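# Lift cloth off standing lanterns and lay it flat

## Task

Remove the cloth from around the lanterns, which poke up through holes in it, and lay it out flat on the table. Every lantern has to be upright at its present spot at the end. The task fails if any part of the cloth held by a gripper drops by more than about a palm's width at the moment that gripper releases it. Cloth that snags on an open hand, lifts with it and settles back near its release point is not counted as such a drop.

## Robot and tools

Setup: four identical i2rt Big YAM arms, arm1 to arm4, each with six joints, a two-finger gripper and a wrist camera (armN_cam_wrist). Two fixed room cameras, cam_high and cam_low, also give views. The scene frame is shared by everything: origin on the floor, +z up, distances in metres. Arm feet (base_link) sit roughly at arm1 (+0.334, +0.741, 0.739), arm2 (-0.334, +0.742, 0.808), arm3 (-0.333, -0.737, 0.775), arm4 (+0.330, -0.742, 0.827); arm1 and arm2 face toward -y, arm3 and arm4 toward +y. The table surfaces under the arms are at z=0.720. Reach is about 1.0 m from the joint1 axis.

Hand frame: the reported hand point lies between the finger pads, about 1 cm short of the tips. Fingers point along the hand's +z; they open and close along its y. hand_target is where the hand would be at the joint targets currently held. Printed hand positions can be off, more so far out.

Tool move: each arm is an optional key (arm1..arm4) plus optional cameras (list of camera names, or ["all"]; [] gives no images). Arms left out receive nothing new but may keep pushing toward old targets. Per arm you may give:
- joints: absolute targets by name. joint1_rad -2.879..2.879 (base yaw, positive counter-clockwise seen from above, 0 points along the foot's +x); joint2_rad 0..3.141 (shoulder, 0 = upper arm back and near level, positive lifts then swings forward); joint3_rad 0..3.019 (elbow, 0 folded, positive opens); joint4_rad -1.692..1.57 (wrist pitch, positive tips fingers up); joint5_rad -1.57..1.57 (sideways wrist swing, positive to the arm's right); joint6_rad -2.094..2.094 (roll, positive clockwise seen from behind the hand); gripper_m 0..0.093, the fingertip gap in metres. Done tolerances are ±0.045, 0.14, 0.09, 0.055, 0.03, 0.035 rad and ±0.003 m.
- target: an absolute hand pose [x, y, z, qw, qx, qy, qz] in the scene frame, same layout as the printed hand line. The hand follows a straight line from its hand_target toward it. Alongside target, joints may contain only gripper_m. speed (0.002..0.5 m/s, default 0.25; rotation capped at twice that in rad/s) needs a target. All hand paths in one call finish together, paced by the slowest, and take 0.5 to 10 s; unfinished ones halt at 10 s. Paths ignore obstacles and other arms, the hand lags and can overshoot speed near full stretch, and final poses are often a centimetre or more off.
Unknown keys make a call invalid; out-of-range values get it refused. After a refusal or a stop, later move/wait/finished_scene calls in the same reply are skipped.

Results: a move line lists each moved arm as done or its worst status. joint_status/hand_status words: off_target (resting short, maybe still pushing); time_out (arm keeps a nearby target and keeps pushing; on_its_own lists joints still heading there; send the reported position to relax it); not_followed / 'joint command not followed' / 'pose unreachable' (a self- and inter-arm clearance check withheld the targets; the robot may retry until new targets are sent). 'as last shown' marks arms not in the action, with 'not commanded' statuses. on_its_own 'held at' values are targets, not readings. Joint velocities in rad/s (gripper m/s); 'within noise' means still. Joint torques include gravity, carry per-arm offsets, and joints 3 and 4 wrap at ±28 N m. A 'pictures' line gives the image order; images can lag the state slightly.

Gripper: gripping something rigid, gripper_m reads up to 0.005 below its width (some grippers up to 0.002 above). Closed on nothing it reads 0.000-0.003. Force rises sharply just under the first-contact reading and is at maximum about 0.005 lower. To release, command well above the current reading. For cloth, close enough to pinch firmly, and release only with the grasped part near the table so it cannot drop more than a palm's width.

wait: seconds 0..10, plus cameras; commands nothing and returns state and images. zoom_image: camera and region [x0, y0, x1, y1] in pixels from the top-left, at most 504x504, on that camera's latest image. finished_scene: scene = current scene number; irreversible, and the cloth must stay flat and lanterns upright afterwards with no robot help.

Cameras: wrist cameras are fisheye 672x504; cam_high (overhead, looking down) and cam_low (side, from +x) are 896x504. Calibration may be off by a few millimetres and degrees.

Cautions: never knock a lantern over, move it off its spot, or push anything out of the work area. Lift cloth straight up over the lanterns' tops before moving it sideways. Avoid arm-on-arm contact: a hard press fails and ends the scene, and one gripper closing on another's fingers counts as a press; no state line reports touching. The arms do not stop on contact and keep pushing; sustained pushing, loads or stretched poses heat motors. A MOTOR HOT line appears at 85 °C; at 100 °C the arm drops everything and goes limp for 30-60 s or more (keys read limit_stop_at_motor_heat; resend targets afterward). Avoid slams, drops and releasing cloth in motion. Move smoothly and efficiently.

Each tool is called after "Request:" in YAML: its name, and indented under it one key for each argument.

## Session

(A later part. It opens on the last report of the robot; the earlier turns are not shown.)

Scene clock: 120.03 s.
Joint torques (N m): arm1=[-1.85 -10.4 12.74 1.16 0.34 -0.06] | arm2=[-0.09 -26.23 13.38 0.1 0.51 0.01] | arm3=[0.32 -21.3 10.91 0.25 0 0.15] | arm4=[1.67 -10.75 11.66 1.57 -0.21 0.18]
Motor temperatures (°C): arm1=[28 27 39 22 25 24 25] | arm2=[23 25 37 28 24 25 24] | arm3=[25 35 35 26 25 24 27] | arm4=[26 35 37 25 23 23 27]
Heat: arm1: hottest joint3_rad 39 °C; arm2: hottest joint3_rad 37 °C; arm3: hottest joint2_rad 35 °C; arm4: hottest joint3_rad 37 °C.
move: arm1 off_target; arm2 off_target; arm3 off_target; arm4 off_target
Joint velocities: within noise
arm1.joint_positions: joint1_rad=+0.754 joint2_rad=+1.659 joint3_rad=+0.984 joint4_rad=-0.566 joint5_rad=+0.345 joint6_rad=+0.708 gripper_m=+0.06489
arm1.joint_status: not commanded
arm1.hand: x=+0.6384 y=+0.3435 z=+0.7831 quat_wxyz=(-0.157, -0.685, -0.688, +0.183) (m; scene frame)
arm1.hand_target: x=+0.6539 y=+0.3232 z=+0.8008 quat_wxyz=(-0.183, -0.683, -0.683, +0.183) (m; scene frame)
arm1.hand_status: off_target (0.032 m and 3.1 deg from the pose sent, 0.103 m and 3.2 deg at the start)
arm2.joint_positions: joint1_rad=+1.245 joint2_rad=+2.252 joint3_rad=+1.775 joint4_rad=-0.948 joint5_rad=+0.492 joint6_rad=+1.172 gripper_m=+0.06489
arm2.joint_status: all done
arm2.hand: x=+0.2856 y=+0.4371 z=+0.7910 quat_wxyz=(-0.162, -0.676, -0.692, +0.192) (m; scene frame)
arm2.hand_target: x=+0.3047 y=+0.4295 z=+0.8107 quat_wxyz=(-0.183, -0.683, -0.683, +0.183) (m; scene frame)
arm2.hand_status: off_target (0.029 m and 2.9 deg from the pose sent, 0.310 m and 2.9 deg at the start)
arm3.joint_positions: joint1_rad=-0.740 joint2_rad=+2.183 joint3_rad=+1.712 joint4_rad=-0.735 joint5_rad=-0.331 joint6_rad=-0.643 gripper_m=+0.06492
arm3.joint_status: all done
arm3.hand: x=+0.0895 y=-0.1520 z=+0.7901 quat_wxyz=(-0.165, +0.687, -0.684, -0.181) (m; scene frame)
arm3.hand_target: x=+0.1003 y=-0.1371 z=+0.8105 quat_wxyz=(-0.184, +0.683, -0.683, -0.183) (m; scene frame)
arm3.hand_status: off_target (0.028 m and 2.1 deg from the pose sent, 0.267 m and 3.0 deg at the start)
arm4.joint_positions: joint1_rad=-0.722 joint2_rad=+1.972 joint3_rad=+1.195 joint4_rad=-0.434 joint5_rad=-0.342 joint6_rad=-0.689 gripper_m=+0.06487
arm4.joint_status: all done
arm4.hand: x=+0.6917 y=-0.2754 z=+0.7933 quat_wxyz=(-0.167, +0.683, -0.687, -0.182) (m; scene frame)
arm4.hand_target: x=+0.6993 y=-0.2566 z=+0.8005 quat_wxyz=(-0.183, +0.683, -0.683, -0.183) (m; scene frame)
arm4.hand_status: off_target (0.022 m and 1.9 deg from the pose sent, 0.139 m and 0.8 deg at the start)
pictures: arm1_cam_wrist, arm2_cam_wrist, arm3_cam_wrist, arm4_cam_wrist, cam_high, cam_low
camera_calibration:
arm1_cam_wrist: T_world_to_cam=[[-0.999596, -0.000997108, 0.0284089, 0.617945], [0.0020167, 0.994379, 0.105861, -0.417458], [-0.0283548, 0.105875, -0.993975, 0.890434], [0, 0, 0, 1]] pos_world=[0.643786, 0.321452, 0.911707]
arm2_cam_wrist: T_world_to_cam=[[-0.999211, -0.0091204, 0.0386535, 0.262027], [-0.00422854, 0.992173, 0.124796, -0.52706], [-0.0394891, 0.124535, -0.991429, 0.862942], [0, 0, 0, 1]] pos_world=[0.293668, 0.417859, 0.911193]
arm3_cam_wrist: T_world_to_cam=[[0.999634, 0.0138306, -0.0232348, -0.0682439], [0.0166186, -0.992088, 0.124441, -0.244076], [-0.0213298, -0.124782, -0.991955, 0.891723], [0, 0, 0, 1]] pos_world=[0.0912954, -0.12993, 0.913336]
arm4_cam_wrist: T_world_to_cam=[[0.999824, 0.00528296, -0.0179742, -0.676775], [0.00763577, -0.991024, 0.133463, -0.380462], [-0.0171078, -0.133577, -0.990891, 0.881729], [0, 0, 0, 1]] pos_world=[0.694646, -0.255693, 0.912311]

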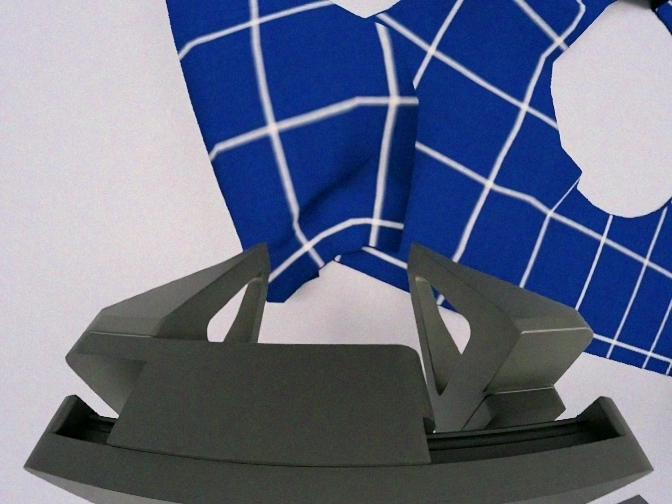

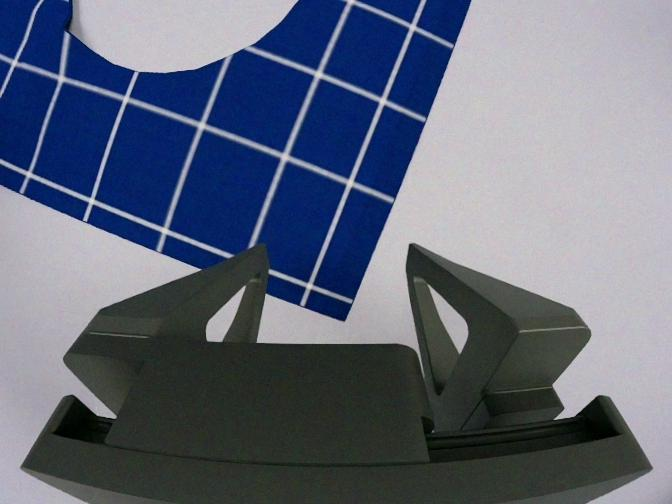

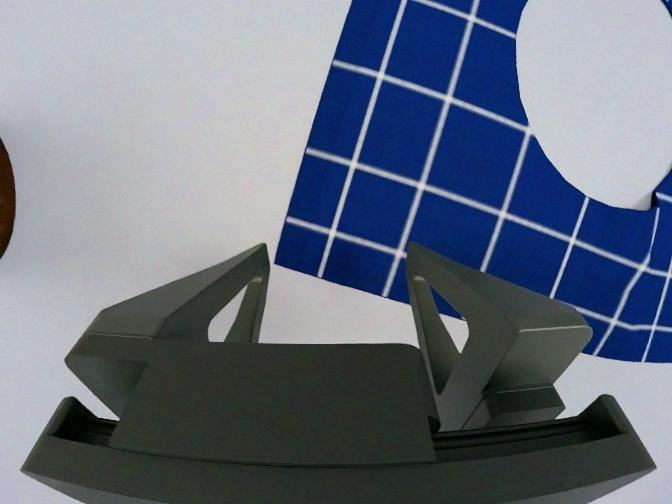

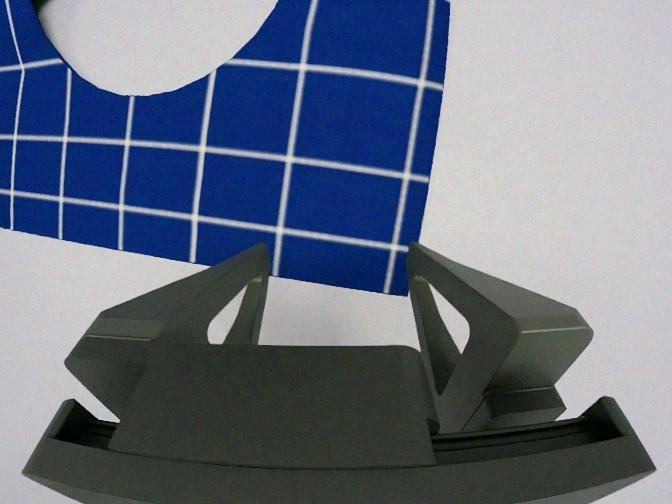

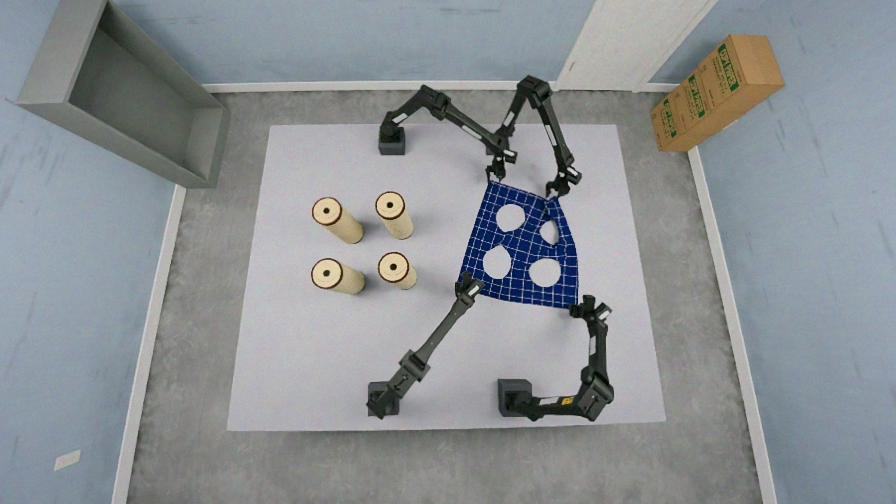

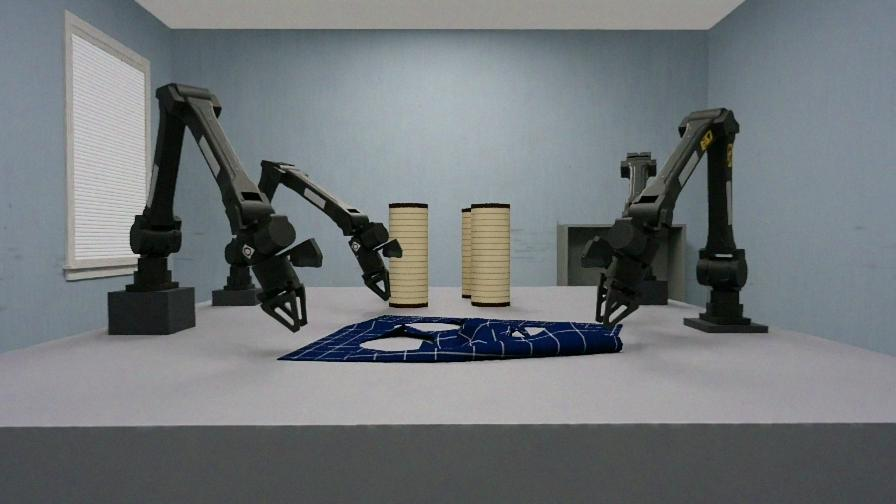

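Request:
move:
  arm1: {"target":[0.645,0.328,0.757,0.183,0.683,0.683,-0.183],"speed":0.1}
  arm2: {"target":[0.318,0.435,0.757,0.183,0.683,0.683,-0.183],"speed":0.1}
  arm3: {"target":[0.105,-0.142,0.757,0.183,-0.683,0.683,0.183],"speed":0.1}
  arm4: {"target":[0.69,-0.265,0.757,0.183,-0.683,0.683,0.183],"speed":0.1}
  cameras: []

Request:
move:
  arm1: {"target":[0.638,0.343,0.68,0.183,0.683,0.683,-0.183],"speed":0.06}
  arm2: {"target":[0.312,0.455,0.68,0.183,0.683,0.683,-0.183],"speed":0.06}
  arm3: {"target":[0.10,-0.158,0.68,0.183,-0.683,0.683,0.183],"speed":0.06}
  arm4: {"target":[0.683,-0.28,0.68,0.183,-0.683,0.683,0.183],"speed":0.06}

Scene clock: 126.53 s.
Joint torques (N m): arm1=[-2.2 -10.4 7.65 1.25 0.31 -0.1] | arm2=[1.44 -26.81 12.55 1.02 0.31 0.01] | arm3=[-0.44 -21.95 7.97 1.24 -0.13 0.02] | arm4=[1.79 -10.99 7.43 1.68 -0.21 0.17]
Motor temperatures (°C): arm1=[28 27 38 22 25 24 25] | arm2=[23 26 38 28 24 25 24] | arm3=[25 36 35 26 25 24 27] | arm4=[26 36 37 25 23 23 26]
Heat: arm1: hottest joint3_rad 38 °C; arm2: hottest joint3_rad 38 °C; arm3: hottest joint2_rad 36 °C; arm4: hottest joint3_rad 37 °C.
move: arm1 done; arm2 off_target; arm3 off_target; arm4 off_target
Joint velocities: within noise
arm1.joint_positions: joint1_rad=+0.748 joint2_rad=+1.716 joint3_rad=+0.968 joint4_rad=-0.437 joint5_rad=+0.342 joint6_rad=+0.702 gripper_m=+0.06489
arm1.joint_status: not commanded
arm1.hand: x=+0.6466 y=+0.3310 z=+0.7601 quat_wxyz=(-0.182, -0.685, -0.681, +0.183) (m; scene frame)
arm1.hand_target: x=+0.6450 y=+0.3279 z=+0.7572 quat_wxyz=(-0.183, -0.683, -0.683, +0.183) (m; scene frame)
arm1.hand_status: done (0.005 m and 0.3 deg from the pose sent, 0.031 m and 3.1 deg at the start)
arm2.joint_positions: joint1_rad=+1.249 joint2_rad=+2.347 joint3_rad=+1.802 joint4_rad=-0.908 joint5_rad=+0.499 joint6_rad=+1.189 gripper_m=+0.06489
arm2.joint_status: not commanded
arm2.hand: x=+0.2899 y=+0.4376 z=+0.7394 quat_wxyz=(-0.154, -0.679, -0.690, +0.199) (m; scene frame)
arm2.hand_target: x=+0.3164 y=+0.4357 z=+0.7580 quat_wxyz=(-0.183, -0.683, -0.683, +0.183) (m; scene frame)
arm2.hand_status: off_target (0.033 m and 3.9 deg from the pose sent, 0.047 m and 2.9 deg at the start)
arm3.joint_positions: joint1_rad=-0.741 joint2_rad=+2.251 joint3_rad=+1.712 joint4_rad=-0.665 joint5_rad=-0.331 joint6_rad=-0.642 gripper_m=+0.06492
arm3.joint_status: not commanded
arm3.hand: x=+0.0937 y=-0.1474 z=+0.7488 quat_wxyz=(-0.166, +0.687, -0.684, -0.181) (m; scene frame)
arm3.hand_target: x=+0.1049 y=-0.1424 z=+0.7572 quat_wxyz=(-0.183, +0.683, -0.683, -0.183) (m; scene frame)
arm3.hand_status: off_target (0.015 m and 2.0 deg from the pose sent, 0.038 m and 2.1 deg at the start)
arm4.joint_positions: joint1_rad=-0.722 joint2_rad=+2.032 joint3_rad=+1.183 joint4_rad=-0.321 joint5_rad=-0.341 joint6_rad=-0.688 gripper_m=+0.06487
arm4.joint_status: not commanded
arm4.hand: x=+0.6974 y=-0.2693 z=+0.7652 quat_wxyz=(-0.187, +0.683, -0.682, -0.182) (m; scene frame)
arm4.hand_target: x=+0.6899 y=-0.2652 z=+0.7572 quat_wxyz=(-0.183, +0.683, -0.683, -0.183) (m; scene frame)
arm4.hand_status: off_target (0.012 m and 0.5 deg from the pose sent, 0.038 m and 1.9 deg at the start)
pictures: none
No camera images: "cameras" was empty.

Scene clock: 128.37 s.
Joint torques (N m): arm1=[-1.32 -5.19 4.41 0.85 -0.45 0.07] | arm2=[2.14 -21.19 7.58 1.58 -0.29 0.08] | arm3=[-0.44 -17.08 4.81 1.26 0.42 -0.08] | arm4=[0.79 -6.42 4.81 1.37 0.41 0.04]
Motor temperatures (°C): arm1=[28 27 38 22 25 24 25] | arm2=[23 26 37 28 24 25 24] | arm3=[25 36 34 26 25 24 27] | arm4=[26 36 36 25 23 23 26]
Heat: arm1: hottest joint3_rad 38 °C; arm2: hottest joint3_rad 37 °C; arm3: hottest joint2_rad 36 °C; arm4: hottest joint2_rad 36 °C.
move: arm1 off_target; arm2 off_target; arm3 off_target; arm4 off_target
Joint velocities: within noise
arm1.joint_positions: joint1_rad=+0.749 joint2_rad=+1.764 joint3_rad=+0.904 joint4_rad=-0.213 joint5_rad=+0.364 joint6_rad=+0.701 gripper_m=+0.06491
arm1.joint_status: not commanded
arm1.hand: x=+0.6511 y=+0.3215 z=+0.7365 quat_wxyz=(-0.235, -0.683, -0.664, +0.194) (m; scene frame)
arm1.hand_target: x=+0.6349 y=+0.3459 z=+0.6850 quat_wxyz=(-0.183, -0.683, -0.683, +0.183) (m; scene frame)
arm1.hand_status: off_target (0.062 m and 6.5 deg from the pose sent, 0.081 m and 0.3 deg at the start)
arm2.joint_positions: joint1_rad=+1.267 joint2_rad=+2.366 joint3_rad=+1.802 joint4_rad=-0.783 joint5_rad=+0.520 joint6_rad=+1.210 gripper_m=+0.06489
arm2.joint_status: not commanded
arm2.hand: x=+0.3165 y=+0.4387 z=+0.7329 quat_wxyz=(-0.207, -0.685, -0.674, +0.182) (m; scene frame)
arm2.hand_target: x=+0.3084 y=+0.4557 z=+0.6824 quat_wxyz=(-0.183, -0.683, -0.683, +0.183) (m; scene frame)
arm2.hand_status: off_target (0.056 m and 2.9 deg from the pose sent, 0.066 m and 3.9 deg at the start)
arm3.joint_positions: joint1_rad=-0.749 joint2_rad=+2.266 joint3_rad=+1.664 joint4_rad=-0.496 joint5_rad=-0.351 joint6_rad=-0.642 gripper_m=+0.06493
arm3.joint_status: not commanded
arm3.hand: x=+0.1048 y=-0.1393 z=+0.7347 quat_wxyz=(-0.216, +0.683, -0.670, -0.194) (m; scene frame)
arm3.hand_target: x=+0.0979 y=-0.1599 z=+0.6825 quat_wxyz=(-0.183, +0.683, -0.683, -0.183) (m; scene frame)
arm3.hand_status: off_target (0.058 m and 4.2 deg from the pose sent, 0.070 m and 2.0 deg at the start)
arm4.joint_positions: joint1_rad=-0.722 joint2_rad=+2.092 joint3_rad=+1.154 joint4_rad=-0.133 joint5_rad=-0.361 joint6_rad=-0.685 gripper_m=+0.06487
arm4.joint_status: not commanded
arm4.hand: x=+0.7031 y=-0.2584 z=+0.7403 quat_wxyz=(-0.233, +0.681, -0.667, -0.193) (m; scene frame)
arm4.hand_target: x=+0.6805 y=-0.2830 z=+0.6849 quat_wxyz=(-0.183, +0.683, -0.683, -0.183) (m; scene frame)
arm4.hand_status: off_target (0.067 m and 6.1 deg from the pose sent, 0.087 m and 0.5 deg at the start)
pictures: arm1_cam_wrist, arm2_cam_wrist, arm3_cam_wrist, arm4_cam_wrist, cam_high, cam_low
camera_calibration:
arm1_cam_wrist: T_world_to_cam=[[-0.997475, 0.000782243, -0.0710204, 0.703156], [0.002698, 0.999635, -0.0268828, -0.295138], [0.0709735, -0.0270065, -0.997113, 0.827255], [0, 0, 0, 1]] pos_world=[0.643463, 0.316822, 0.866871]
arm2_cam_wrist: T_world_to_cam=[[-0.99896, 0.00664931, -0.045118, 0.349489], [0.00333365, 0.997314, 0.0731696, -0.488029], [0.0454833, 0.072943, -0.996298, 0.805612], [0, 0, 0, 1]] pos_world=[0.314111, 0.42563, 0.854107]
arm3_cam_wrist: T_world_to_cam=[[0.99936, 0.0121641, 0.0336277, -0.127075], [0.0110801, -0.999419, 0.032234, -0.157608], [0.0340003, -0.0318407, -0.998914, 0.850902], [0, 0, 0, 1]] pos_world=[0.0998088, -0.128878, 0.859332]
arm4_cam_wrist: T_world_to_cam=[[0.997935, 0.00585131, 0.0639724, -0.748406], [0.00451441, -0.999769, 0.0210227, -0.273372], [0.0640806, -0.0206905, -0.99773, 0.808852], [0, 0, 0, 1]] pos_world=[0.696262, -0.252194, 0.860641]

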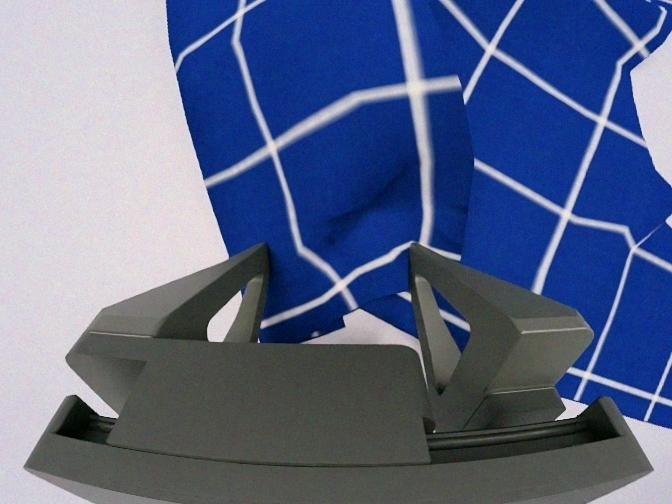

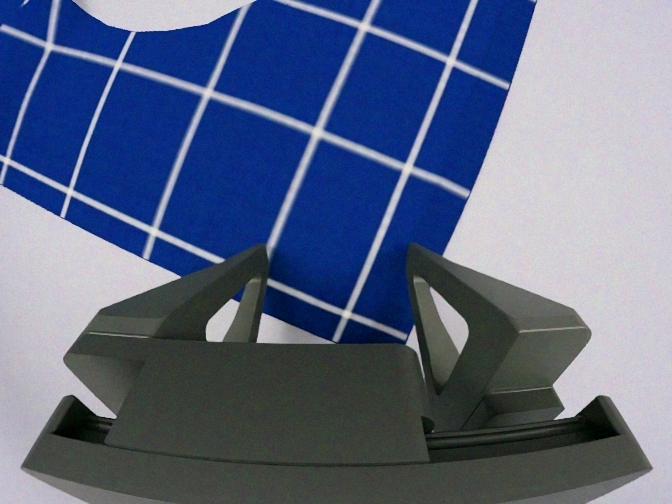

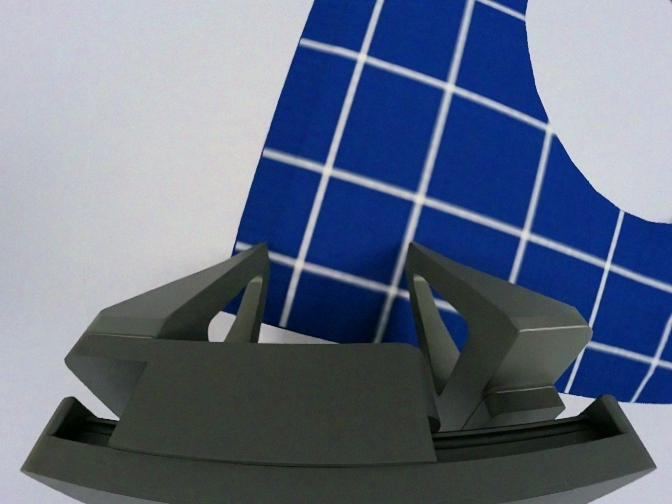

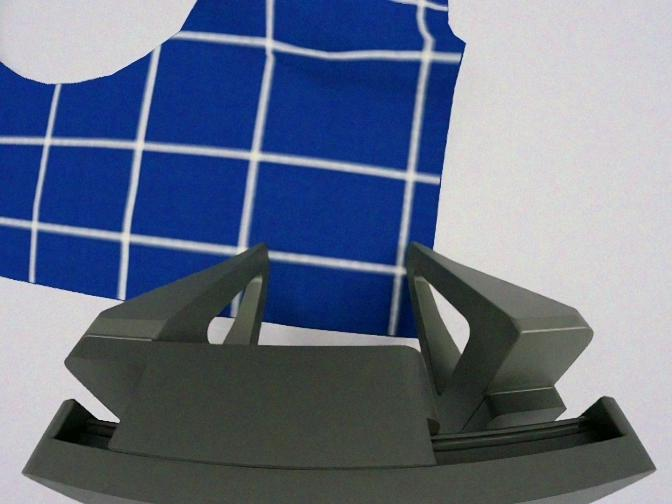

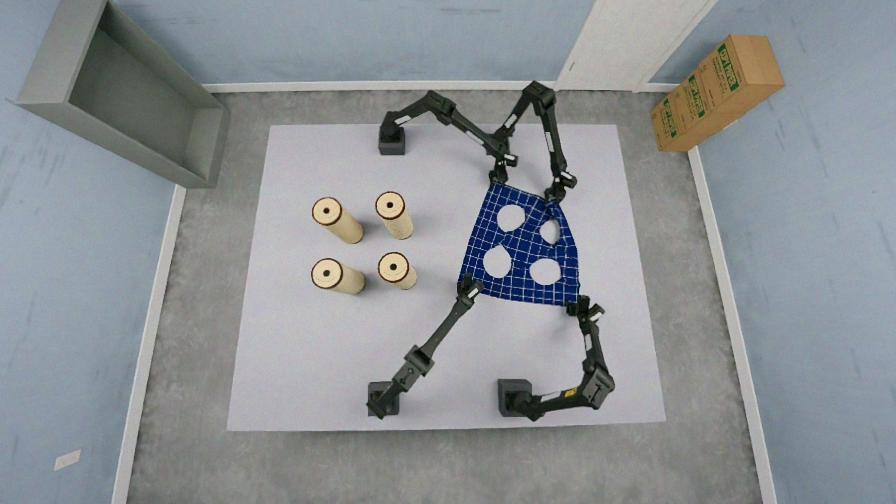

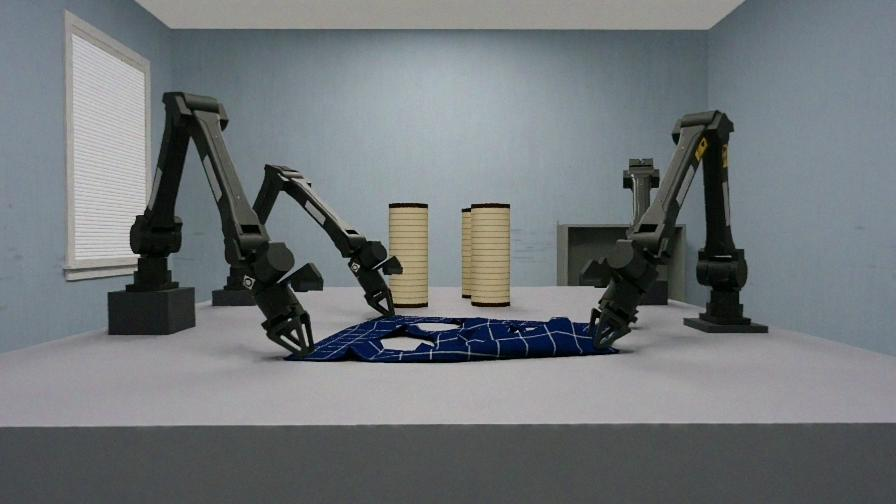

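Request:
move:
  arm1: {"joints":{"gripper_m":0.0}}
  arm2: {"joints":{"gripper_m":0.0}}
  arm3: {"joints":{"gripper_m":0.0}}
  arm4: {"joints":{"gripper_m":0.0}}

Scene clock: 131.00 s.
Joint torques (N m): arm1=[-1.44 -6.12 4.14 -0.1 0.02 0.07] | arm2=[2.2 -21.48 7.56 1.05 -0.3 -0.01] | arm3=[-0.38 -17.08 5.07 0.55 0.26 -0.08] | arm4=[0.44 -6.71 4.78 0.96 0.47 0.04]
Motor temperatures (°C): arm1=[28 27 38 22 25 24 25] | arm2=[23 26 37 28 24 25 24] | arm3=[25 36 34 26 25 24 27] | arm4=[26 36 36 25 23 23 26]
Heat: arm1: hottest joint3_rad 38 °C; arm2: hottest joint3_rad 37 °C; arm3: hottest joint2_rad 36 °C; arm4: hottest joint2_rad 36 °C.
move: arm1 done; arm2 done; arm3 done; arm4 done
Joint velocities: within noise
arm1.joint_positions: joint1_rad=+0.758 joint2_rad=+1.773 joint3_rad=+0.906 joint4_rad=-0.191 joint5_rad=+0.354 joint6_rad=+0.701 gripper_m=+0.00258
arm1.joint_status: all done
arm1.hand: x=+0.6593 y=+0.3217 z=+0.7352 quat_wxyz=(-0.244, -0.679, -0.666, +0.188) (m; scene frame)
arm1.hand_target: x=+0.6350 y=+0.3460 z=+0.6851 quat_wxyz=(-0.183, -0.683, -0.683, +0.183) (m; scene frame)
arm1.hand_status: not commanded
arm2.joint_positions: joint1_rad=+1.269 joint2_rad=+2.366 joint3_rad=+1.802 joint4_rad=-0.770 joint5_rad=+0.520 joint6_rad=+1.218 gripper_m=+0.00174
arm2.joint_status: all done
arm2.hand: x=+0.3195 y=+0.4386 z=+0.7330 quat_wxyz=(-0.213, -0.688, -0.670, +0.178) (m; scene frame)
arm2.hand_target: x=+0.3085 y=+0.4558 z=+0.6825 quat_wxyz=(-0.183, -0.683, -0.683, +0.183) (m; scene frame)
arm2.hand_status: not commanded
arm3.joint_positions: joint1_rad=-0.752 joint2_rad=+2.268 joint3_rad=+1.660 joint4_rad=-0.478 joint5_rad=-0.346 joint6_rad=-0.642 gripper_m=+0.00075
arm3.joint_status: all done
arm3.hand: x=+0.1084 y=-0.1394 z=+0.7339 quat_wxyz=(-0.223, +0.682, -0.670, -0.192) (m; scene frame)
arm3.hand_target: x=+0.0980 y=-0.1600 z=+0.6825 quat_wxyz=(-0.183, +0.683, -0.683, -0.183) (m; scene frame)
arm3.hand_status: not commanded
arm4.joint_positions: joint1_rad=-0.718 joint2_rad=+2.096 joint3_rad=+1.154 joint4_rad=-0.122 joint5_rad=-0.362 joint6_rad=-0.684 gripper_m=+0.00071
arm4.joint_status: all done
arm4.hand: x=+0.7019 y=-0.2557 z=+0.7396 quat_wxyz=(-0.236, +0.682, -0.665, -0.194) (m; scene frame)
arm4.hand_target: x=+0.6806 y=-0.2831 z=+0.6850 quat_wxyz=(-0.183, +0.683, -0.683, -0.183) (m; scene frame)
arm4.hand_status: not commanded
pictures: arm1_cam_wrist, arm2_cam_wrist, arm3_cam_wrist, arm4_cam_wrist, cam_high, cam_low
camera_calibration:
arm1_cam_wrist: T_world_to_cam=[[-0.995939, -0.0130735, -0.0890715, 0.72801], [-0.0102508, 0.999433, -0.0320741, -0.283068], [0.0894403, -0.0310308, -0.995509, 0.813254], [0, 0, 0, 1]] pos_world=[0.649415, 0.317661, 0.865368]
arm2_cam_wrist: T_world_to_cam=[[-0.997993, 0.0124324, -0.0620996, 0.362158], [0.00807495, 0.997519, 0.0699333, -0.487137], [0.0628149, 0.0692915, -0.995617, 0.801206], [0, 0, 0, 1]] pos_world=[0.315037, 0.425909, 0.854251]
arm3_cam_wrist: T_world_to_cam=[[0.99895, 0.00706408, 0.0452619, -0.139831], [0.0059311, -0.999667, 0.0251173, -0.151813], [0.0454242, -0.0248224, -0.998659, 0.849532], [0, 0, 0, 1]] pos_world=[0.101996, -0.129687, 0.858535]
arm4_cam_wrist: T_world_to_cam=[[0.997633, 0.00990666, 0.0680484, -0.748864], [0.00890453, -0.999848, 0.0150142, -0.269331], [0.0681868, -0.0143728, -0.997569, 0.806797], [0, 0, 0, 1]] pos_world=[0.694476, -0.250276, 0.859838]

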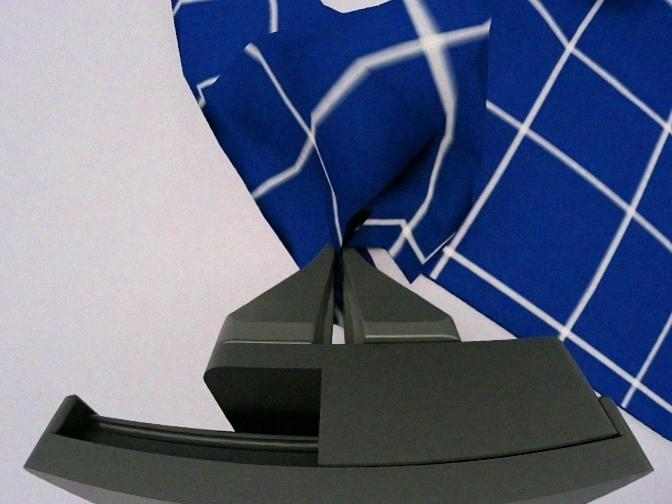

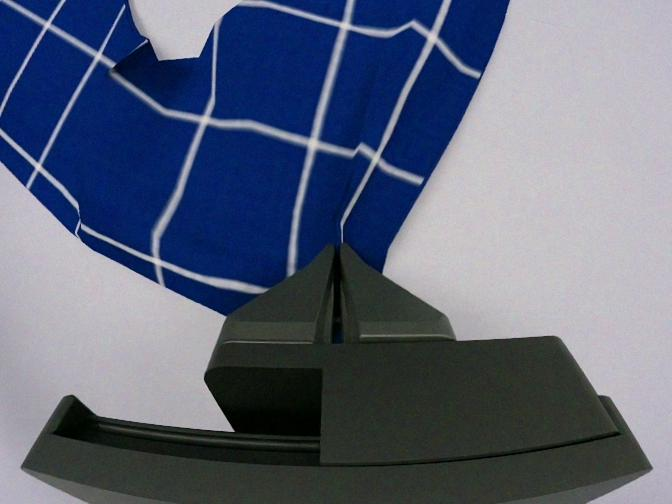

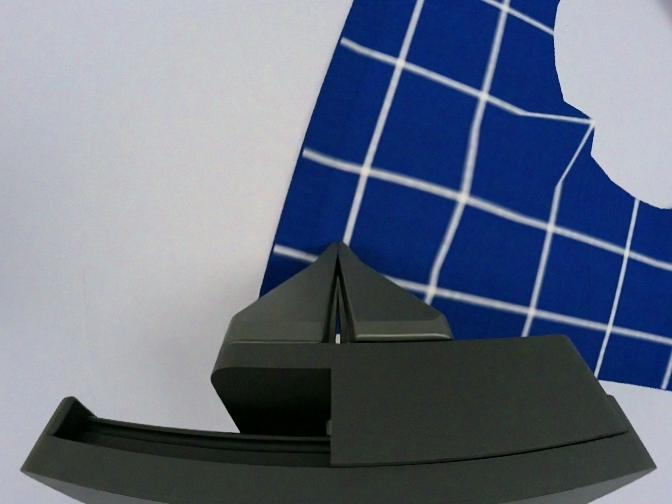

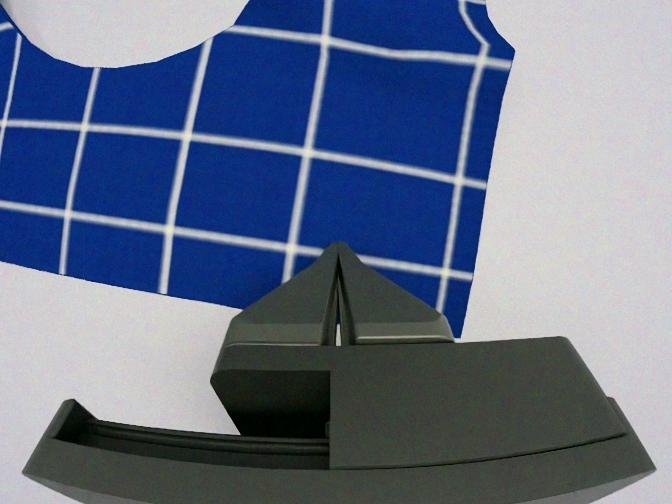

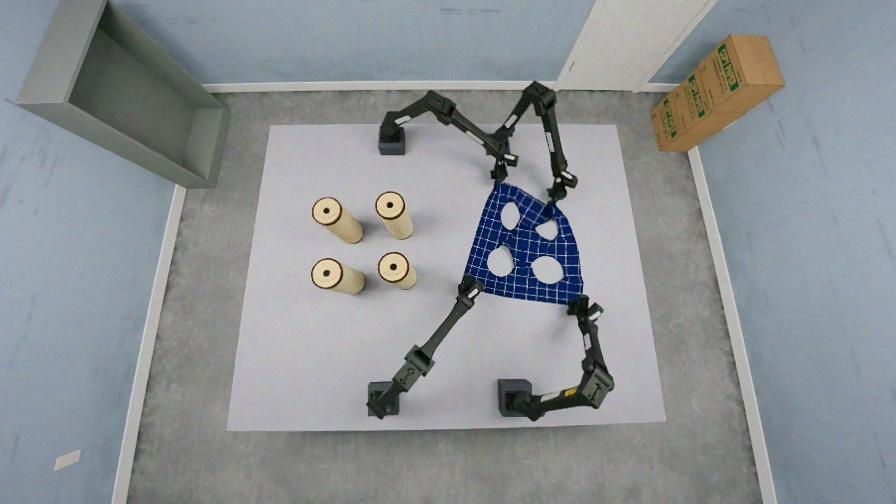

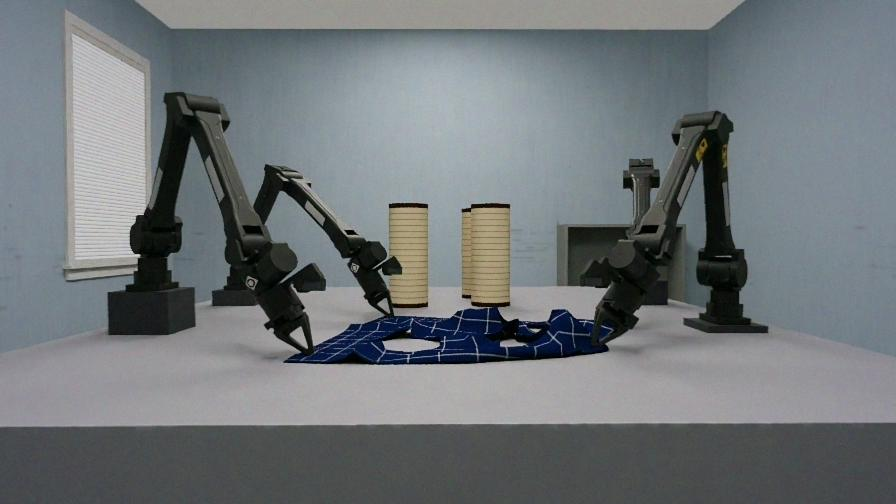

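Request:
move:
  arm1: {"target":[0.74,0.36,0.88,0.183,0.683,0.683,-0.183],"speed":0.1}
  arm2: {"target":[0.29,0.455,0.86,0.183,0.683,0.683,-0.183],"speed":0.1}
  cameras: ["cam_high","cam_low"]

Request:
move:
  arm1: {"target":[0.835,0.365,0.83,0.183,0.683,0.683,-0.183],"speed":0.1}
  arm2: {"target":[0.25,0.48,0.83,0.183,0.683,0.683,-0.183],"speed":0.1}

Scene clock: 138.00 s.
Joint torques (N m): arm1=[-0.09 -13.86 13.56 0.08 0.6 0.11] | arm2=[1.26 -27.05 9.8 0.08 0.21 -0.11] | arm3=[-0.44 -17.03 5.07 0.54 0.27 -0.08] | arm4=[0.5 -6.71 4.78 0.91 0.47 0.04]
Motor temperatures (°C): arm1=[28 27 37 22 25 24 25] | arm2=[23 26 36 28 24 25 25] | arm3=[25 36 33 26 25 24 27] | arm4=[26 35 35 25 23 23 27]
Heat: arm1: hottest joint3_rad 37 °C; arm2: hottest joint3_rad 36 °C; arm3: hottest joint2_rad 36 °C; arm4: hottest joint2_rad 35 °C.
move: arm1 off_target; arm2 off_target
Joint velocities: within noise
arm1.joint_positions: joint1_rad=+0.908 joint2_rad=+1.681 joint3_rad=+1.226 joint4_rad=-0.851 joint5_rad=+0.399 joint6_rad=+0.859 gripper_m=+0.00258
arm1.joint_status: not commanded
arm1.hand: x=+0.7208 y=+0.3664 z=+0.8496 quat_wxyz=(-0.152, -0.682, -0.690, +0.188) (m; scene frame)
arm1.hand_target: x=+0.7388 y=+0.3609 z=+0.8803 quat_wxyz=(-0.183, -0.683, -0.683, +0.183) (m; scene frame)
arm1.hand_status: off_target (0.037 m and 3.7 deg from the pose sent, 0.170 m and 7.4 deg at the start)
arm2.joint_positions: joint1_rad=+1.269 joint2_rad=+2.165 joint3_rad=+1.768 joint4_rad=-1.019 joint5_rad=+0.505 joint6_rad=+1.218 gripper_m=+0.00170
arm2.joint_status: not commanded
arm2.hand: x=+0.2841 y=+0.4521 z=+0.8443 quat_wxyz=(-0.175, -0.684, -0.682, +0.190) (m; scene frame)
arm2.hand_target: x=+0.2898 y=+0.4550 z=+0.8599 quat_wxyz=(-0.183, -0.683, -0.683, +0.183) (m; scene frame)
arm2.hand_status: off_target (0.017 m and 1.2 deg from the pose sent, 0.131 m and 3.8 deg at the start)
arm3, arm4: as last shown
arm4.joint_positions: joint1_rad=-0.718 joint2_rad=+2.096 joint3_rad=+1.154 joint4_rad=-0.121 joint5_rad=-0.362 joint6_rad=-0.684 gripper_m=+0.00071
arm4.hand: x=+0.7020 y=-0.2555 z=+0.7395 quat_wxyz=(-0.236, +0.682, -0.665, -0.194) (m; scene frame)
pictures: cam_high, cam_low

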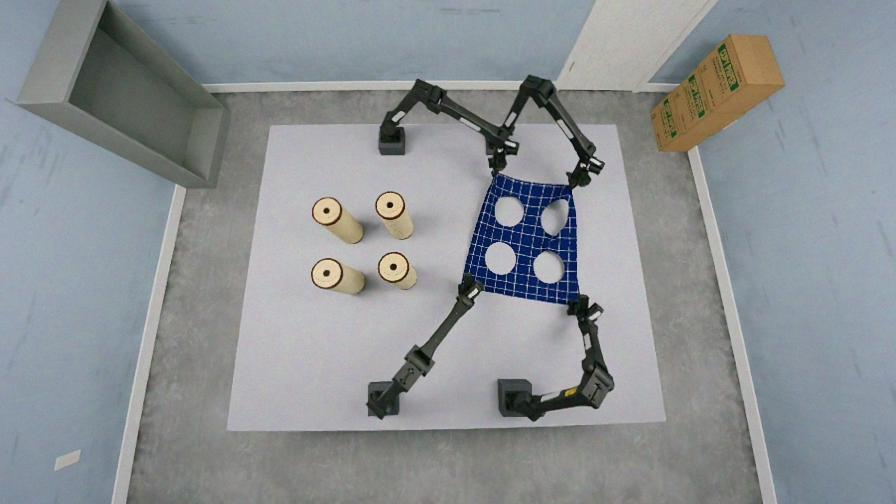

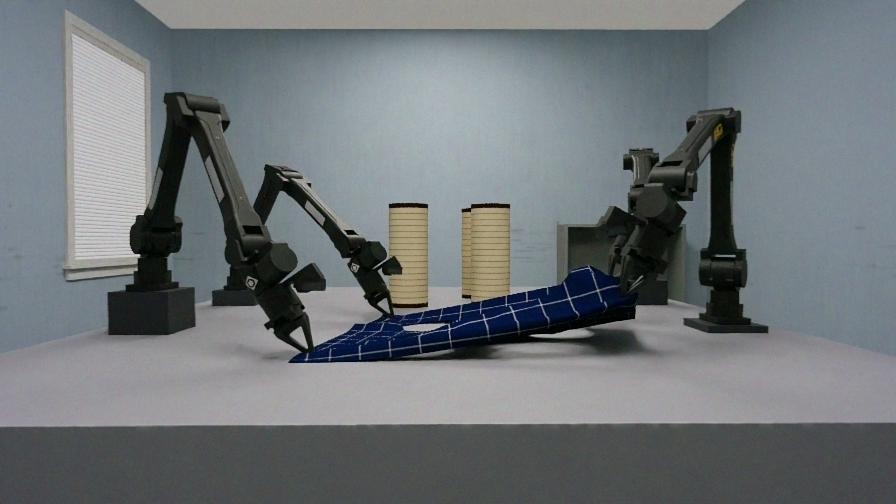

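Scene clock: 139.67 s.
Joint torques (N m): arm1=[0.62 -14.74 14.6 0.29 0.42 0.03] | arm2=[2.32 -26.17 6.93 0.57 0.33 -0.01] | arm3=[-0.21 -17.26 5.14 0.55 0.26 -0.07] | arm4=[0.44 -6.71 4.79 0.91 0.47 0.04]
Motor temperatures (°C): arm1=[28 28 37 22 25 24 25] | arm2=[23 27 36 28 24 25 25] | arm3=[25 37 33 26 25 24 27] | arm4=[26 35 35 25 23 23 27]
Heat: arm1: hottest joint3_rad 37 °C; arm2: hottest joint3_rad 36 °C; arm3: hottest joint2_rad 37 °C; arm4: hottest joint2_rad 35 °C.
move: arm1 off_target; arm2 off_target
Joint velocities: within noise
arm1.joint_positions: joint1_rad=+1.005 joint2_rad=+1.899 joint3_rad=+1.409 joint4_rad=-0.867 joint5_rad=+0.435 joint6_rad=+0.977 gripper_m=+0.00258
arm1.joint_status: not commanded
arm1.hand: x=+0.8027 y=+0.3692 z=+0.8047 quat_wxyz=(-0.150, -0.687, -0.684, +0.194) (m; scene frame)
arm1.hand_target: x=+0.8331 y=+0.3665 z=+0.8310 quat_wxyz=(-0.183, -0.683, -0.683, +0.183) (m; scene frame)
arm1.hand_status: off_target (0.041 m and 4.0 deg from the pose sent, 0.116 m and 3.7 deg at the start)
arm2.joint_positions: joint1_rad=+1.275 joint2_rad=+2.094 joint3_rad=+1.583 joint4_rad=-0.898 joint5_rad=+0.505 joint6_rad=+1.229 gripper_m=+0.00170
arm2.joint_status: not commanded
arm2.hand: x=+0.2498 y=+0.4677 z=+0.8236 quat_wxyz=(-0.180, -0.686, -0.680, +0.187) (m; scene frame)
arm2.hand_target: x=+0.2499 y=+0.4799 z=+0.8297 quat_wxyz=(-0.183, -0.683, -0.683, +0.183) (m; scene frame)
arm2.hand_status: off_target (0.014 m and 0.8 deg from the pose sent, 0.046 m and 1.2 deg at the start)
arm3, arm4: as last shown
pictures: arm1_cam_wrist, arm2_cam_wrist, arm3_cam_wrist, arm4_cam_wrist, cam_high, cam_low
camera_calibration:
arm1_cam_wrist: T_world_to_cam=[[-0.998644, 0.012543, 0.0505212, 0.758035], [0.0174915, 0.99496, 0.0987307, -0.452658], [-0.0490282, 0.0994805, -0.993831, 0.93264], [0, 0, 0, 1]] pos_world=[0.810651, 0.348089, 0.933281]
arm2_cam_wrist: T_world_to_cam=[[-0.999912, 0.0132977, -0.0000540506, 0.246874], [0.0132161, 0.994206, 0.106675, -0.552034], [0.00147226, 0.106664, -0.994294, 0.89047], [0, 0, 0, 1]] pos_world=[0.252836, 0.450571, 0.94429]
arm3_cam_wrist: T_world_to_cam=[[0.99895, 0.00706408, 0.0452619, -0.139831], [0.0059311, -0.999667, 0.0251173, -0.151813], [0.0454242, -0.0248224, -0.998659, 0.849532], [0, 0, 0, 1]] pos_world=[0.101996, -0.129687, 0.858535]
arm4_cam_wrist: T_world_to_cam=[[0.997579, 0.00976137, 0.0688609, -0.749664], [0.00880249, -0.99986, 0.0142146, -0.268475], [0.06899, -0.013574, -0.997525, 0.806395], [0, 0, 0, 1]] pos_world=[0.694578, -0.250174, 0.859838]

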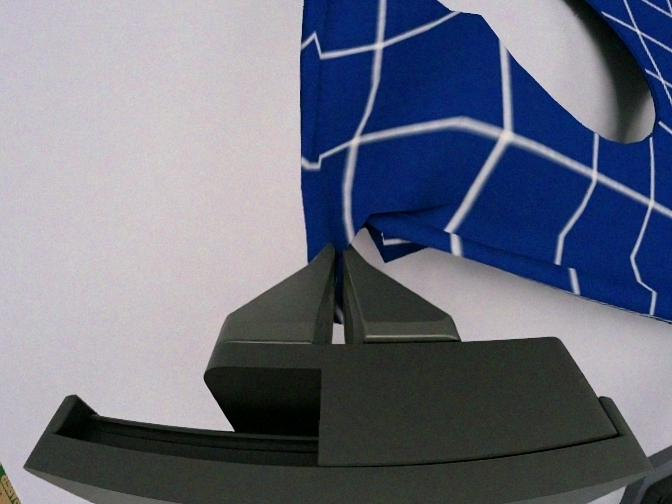

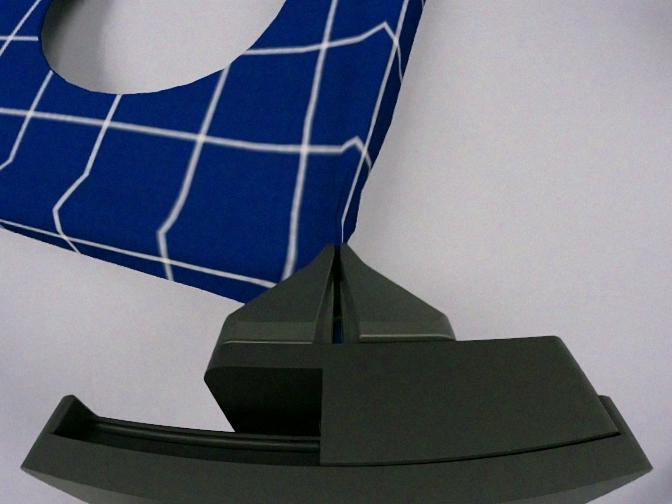

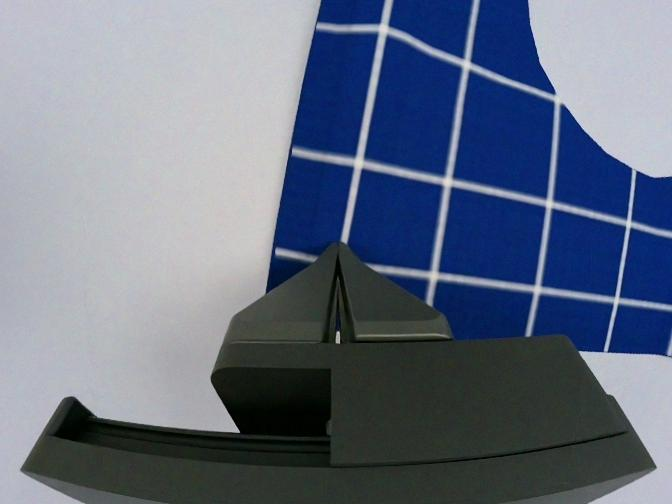

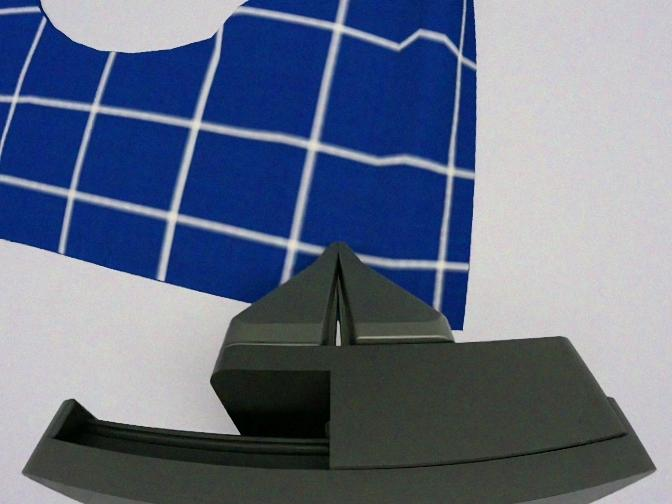

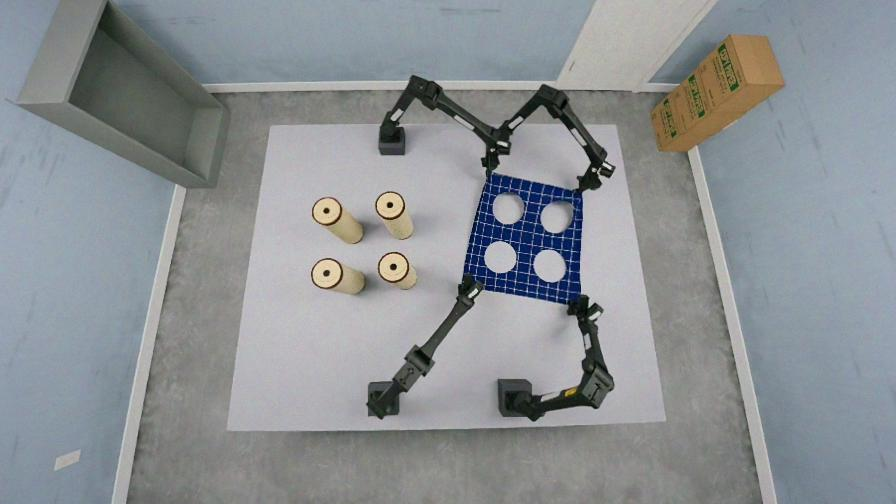

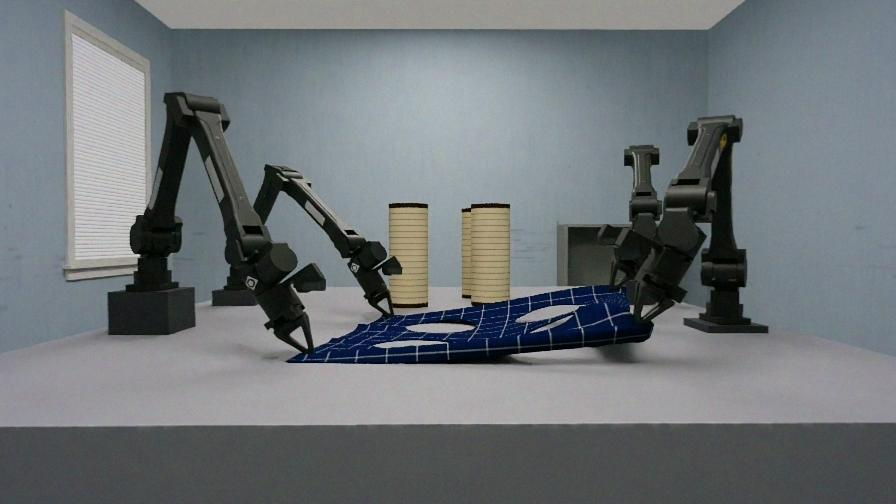

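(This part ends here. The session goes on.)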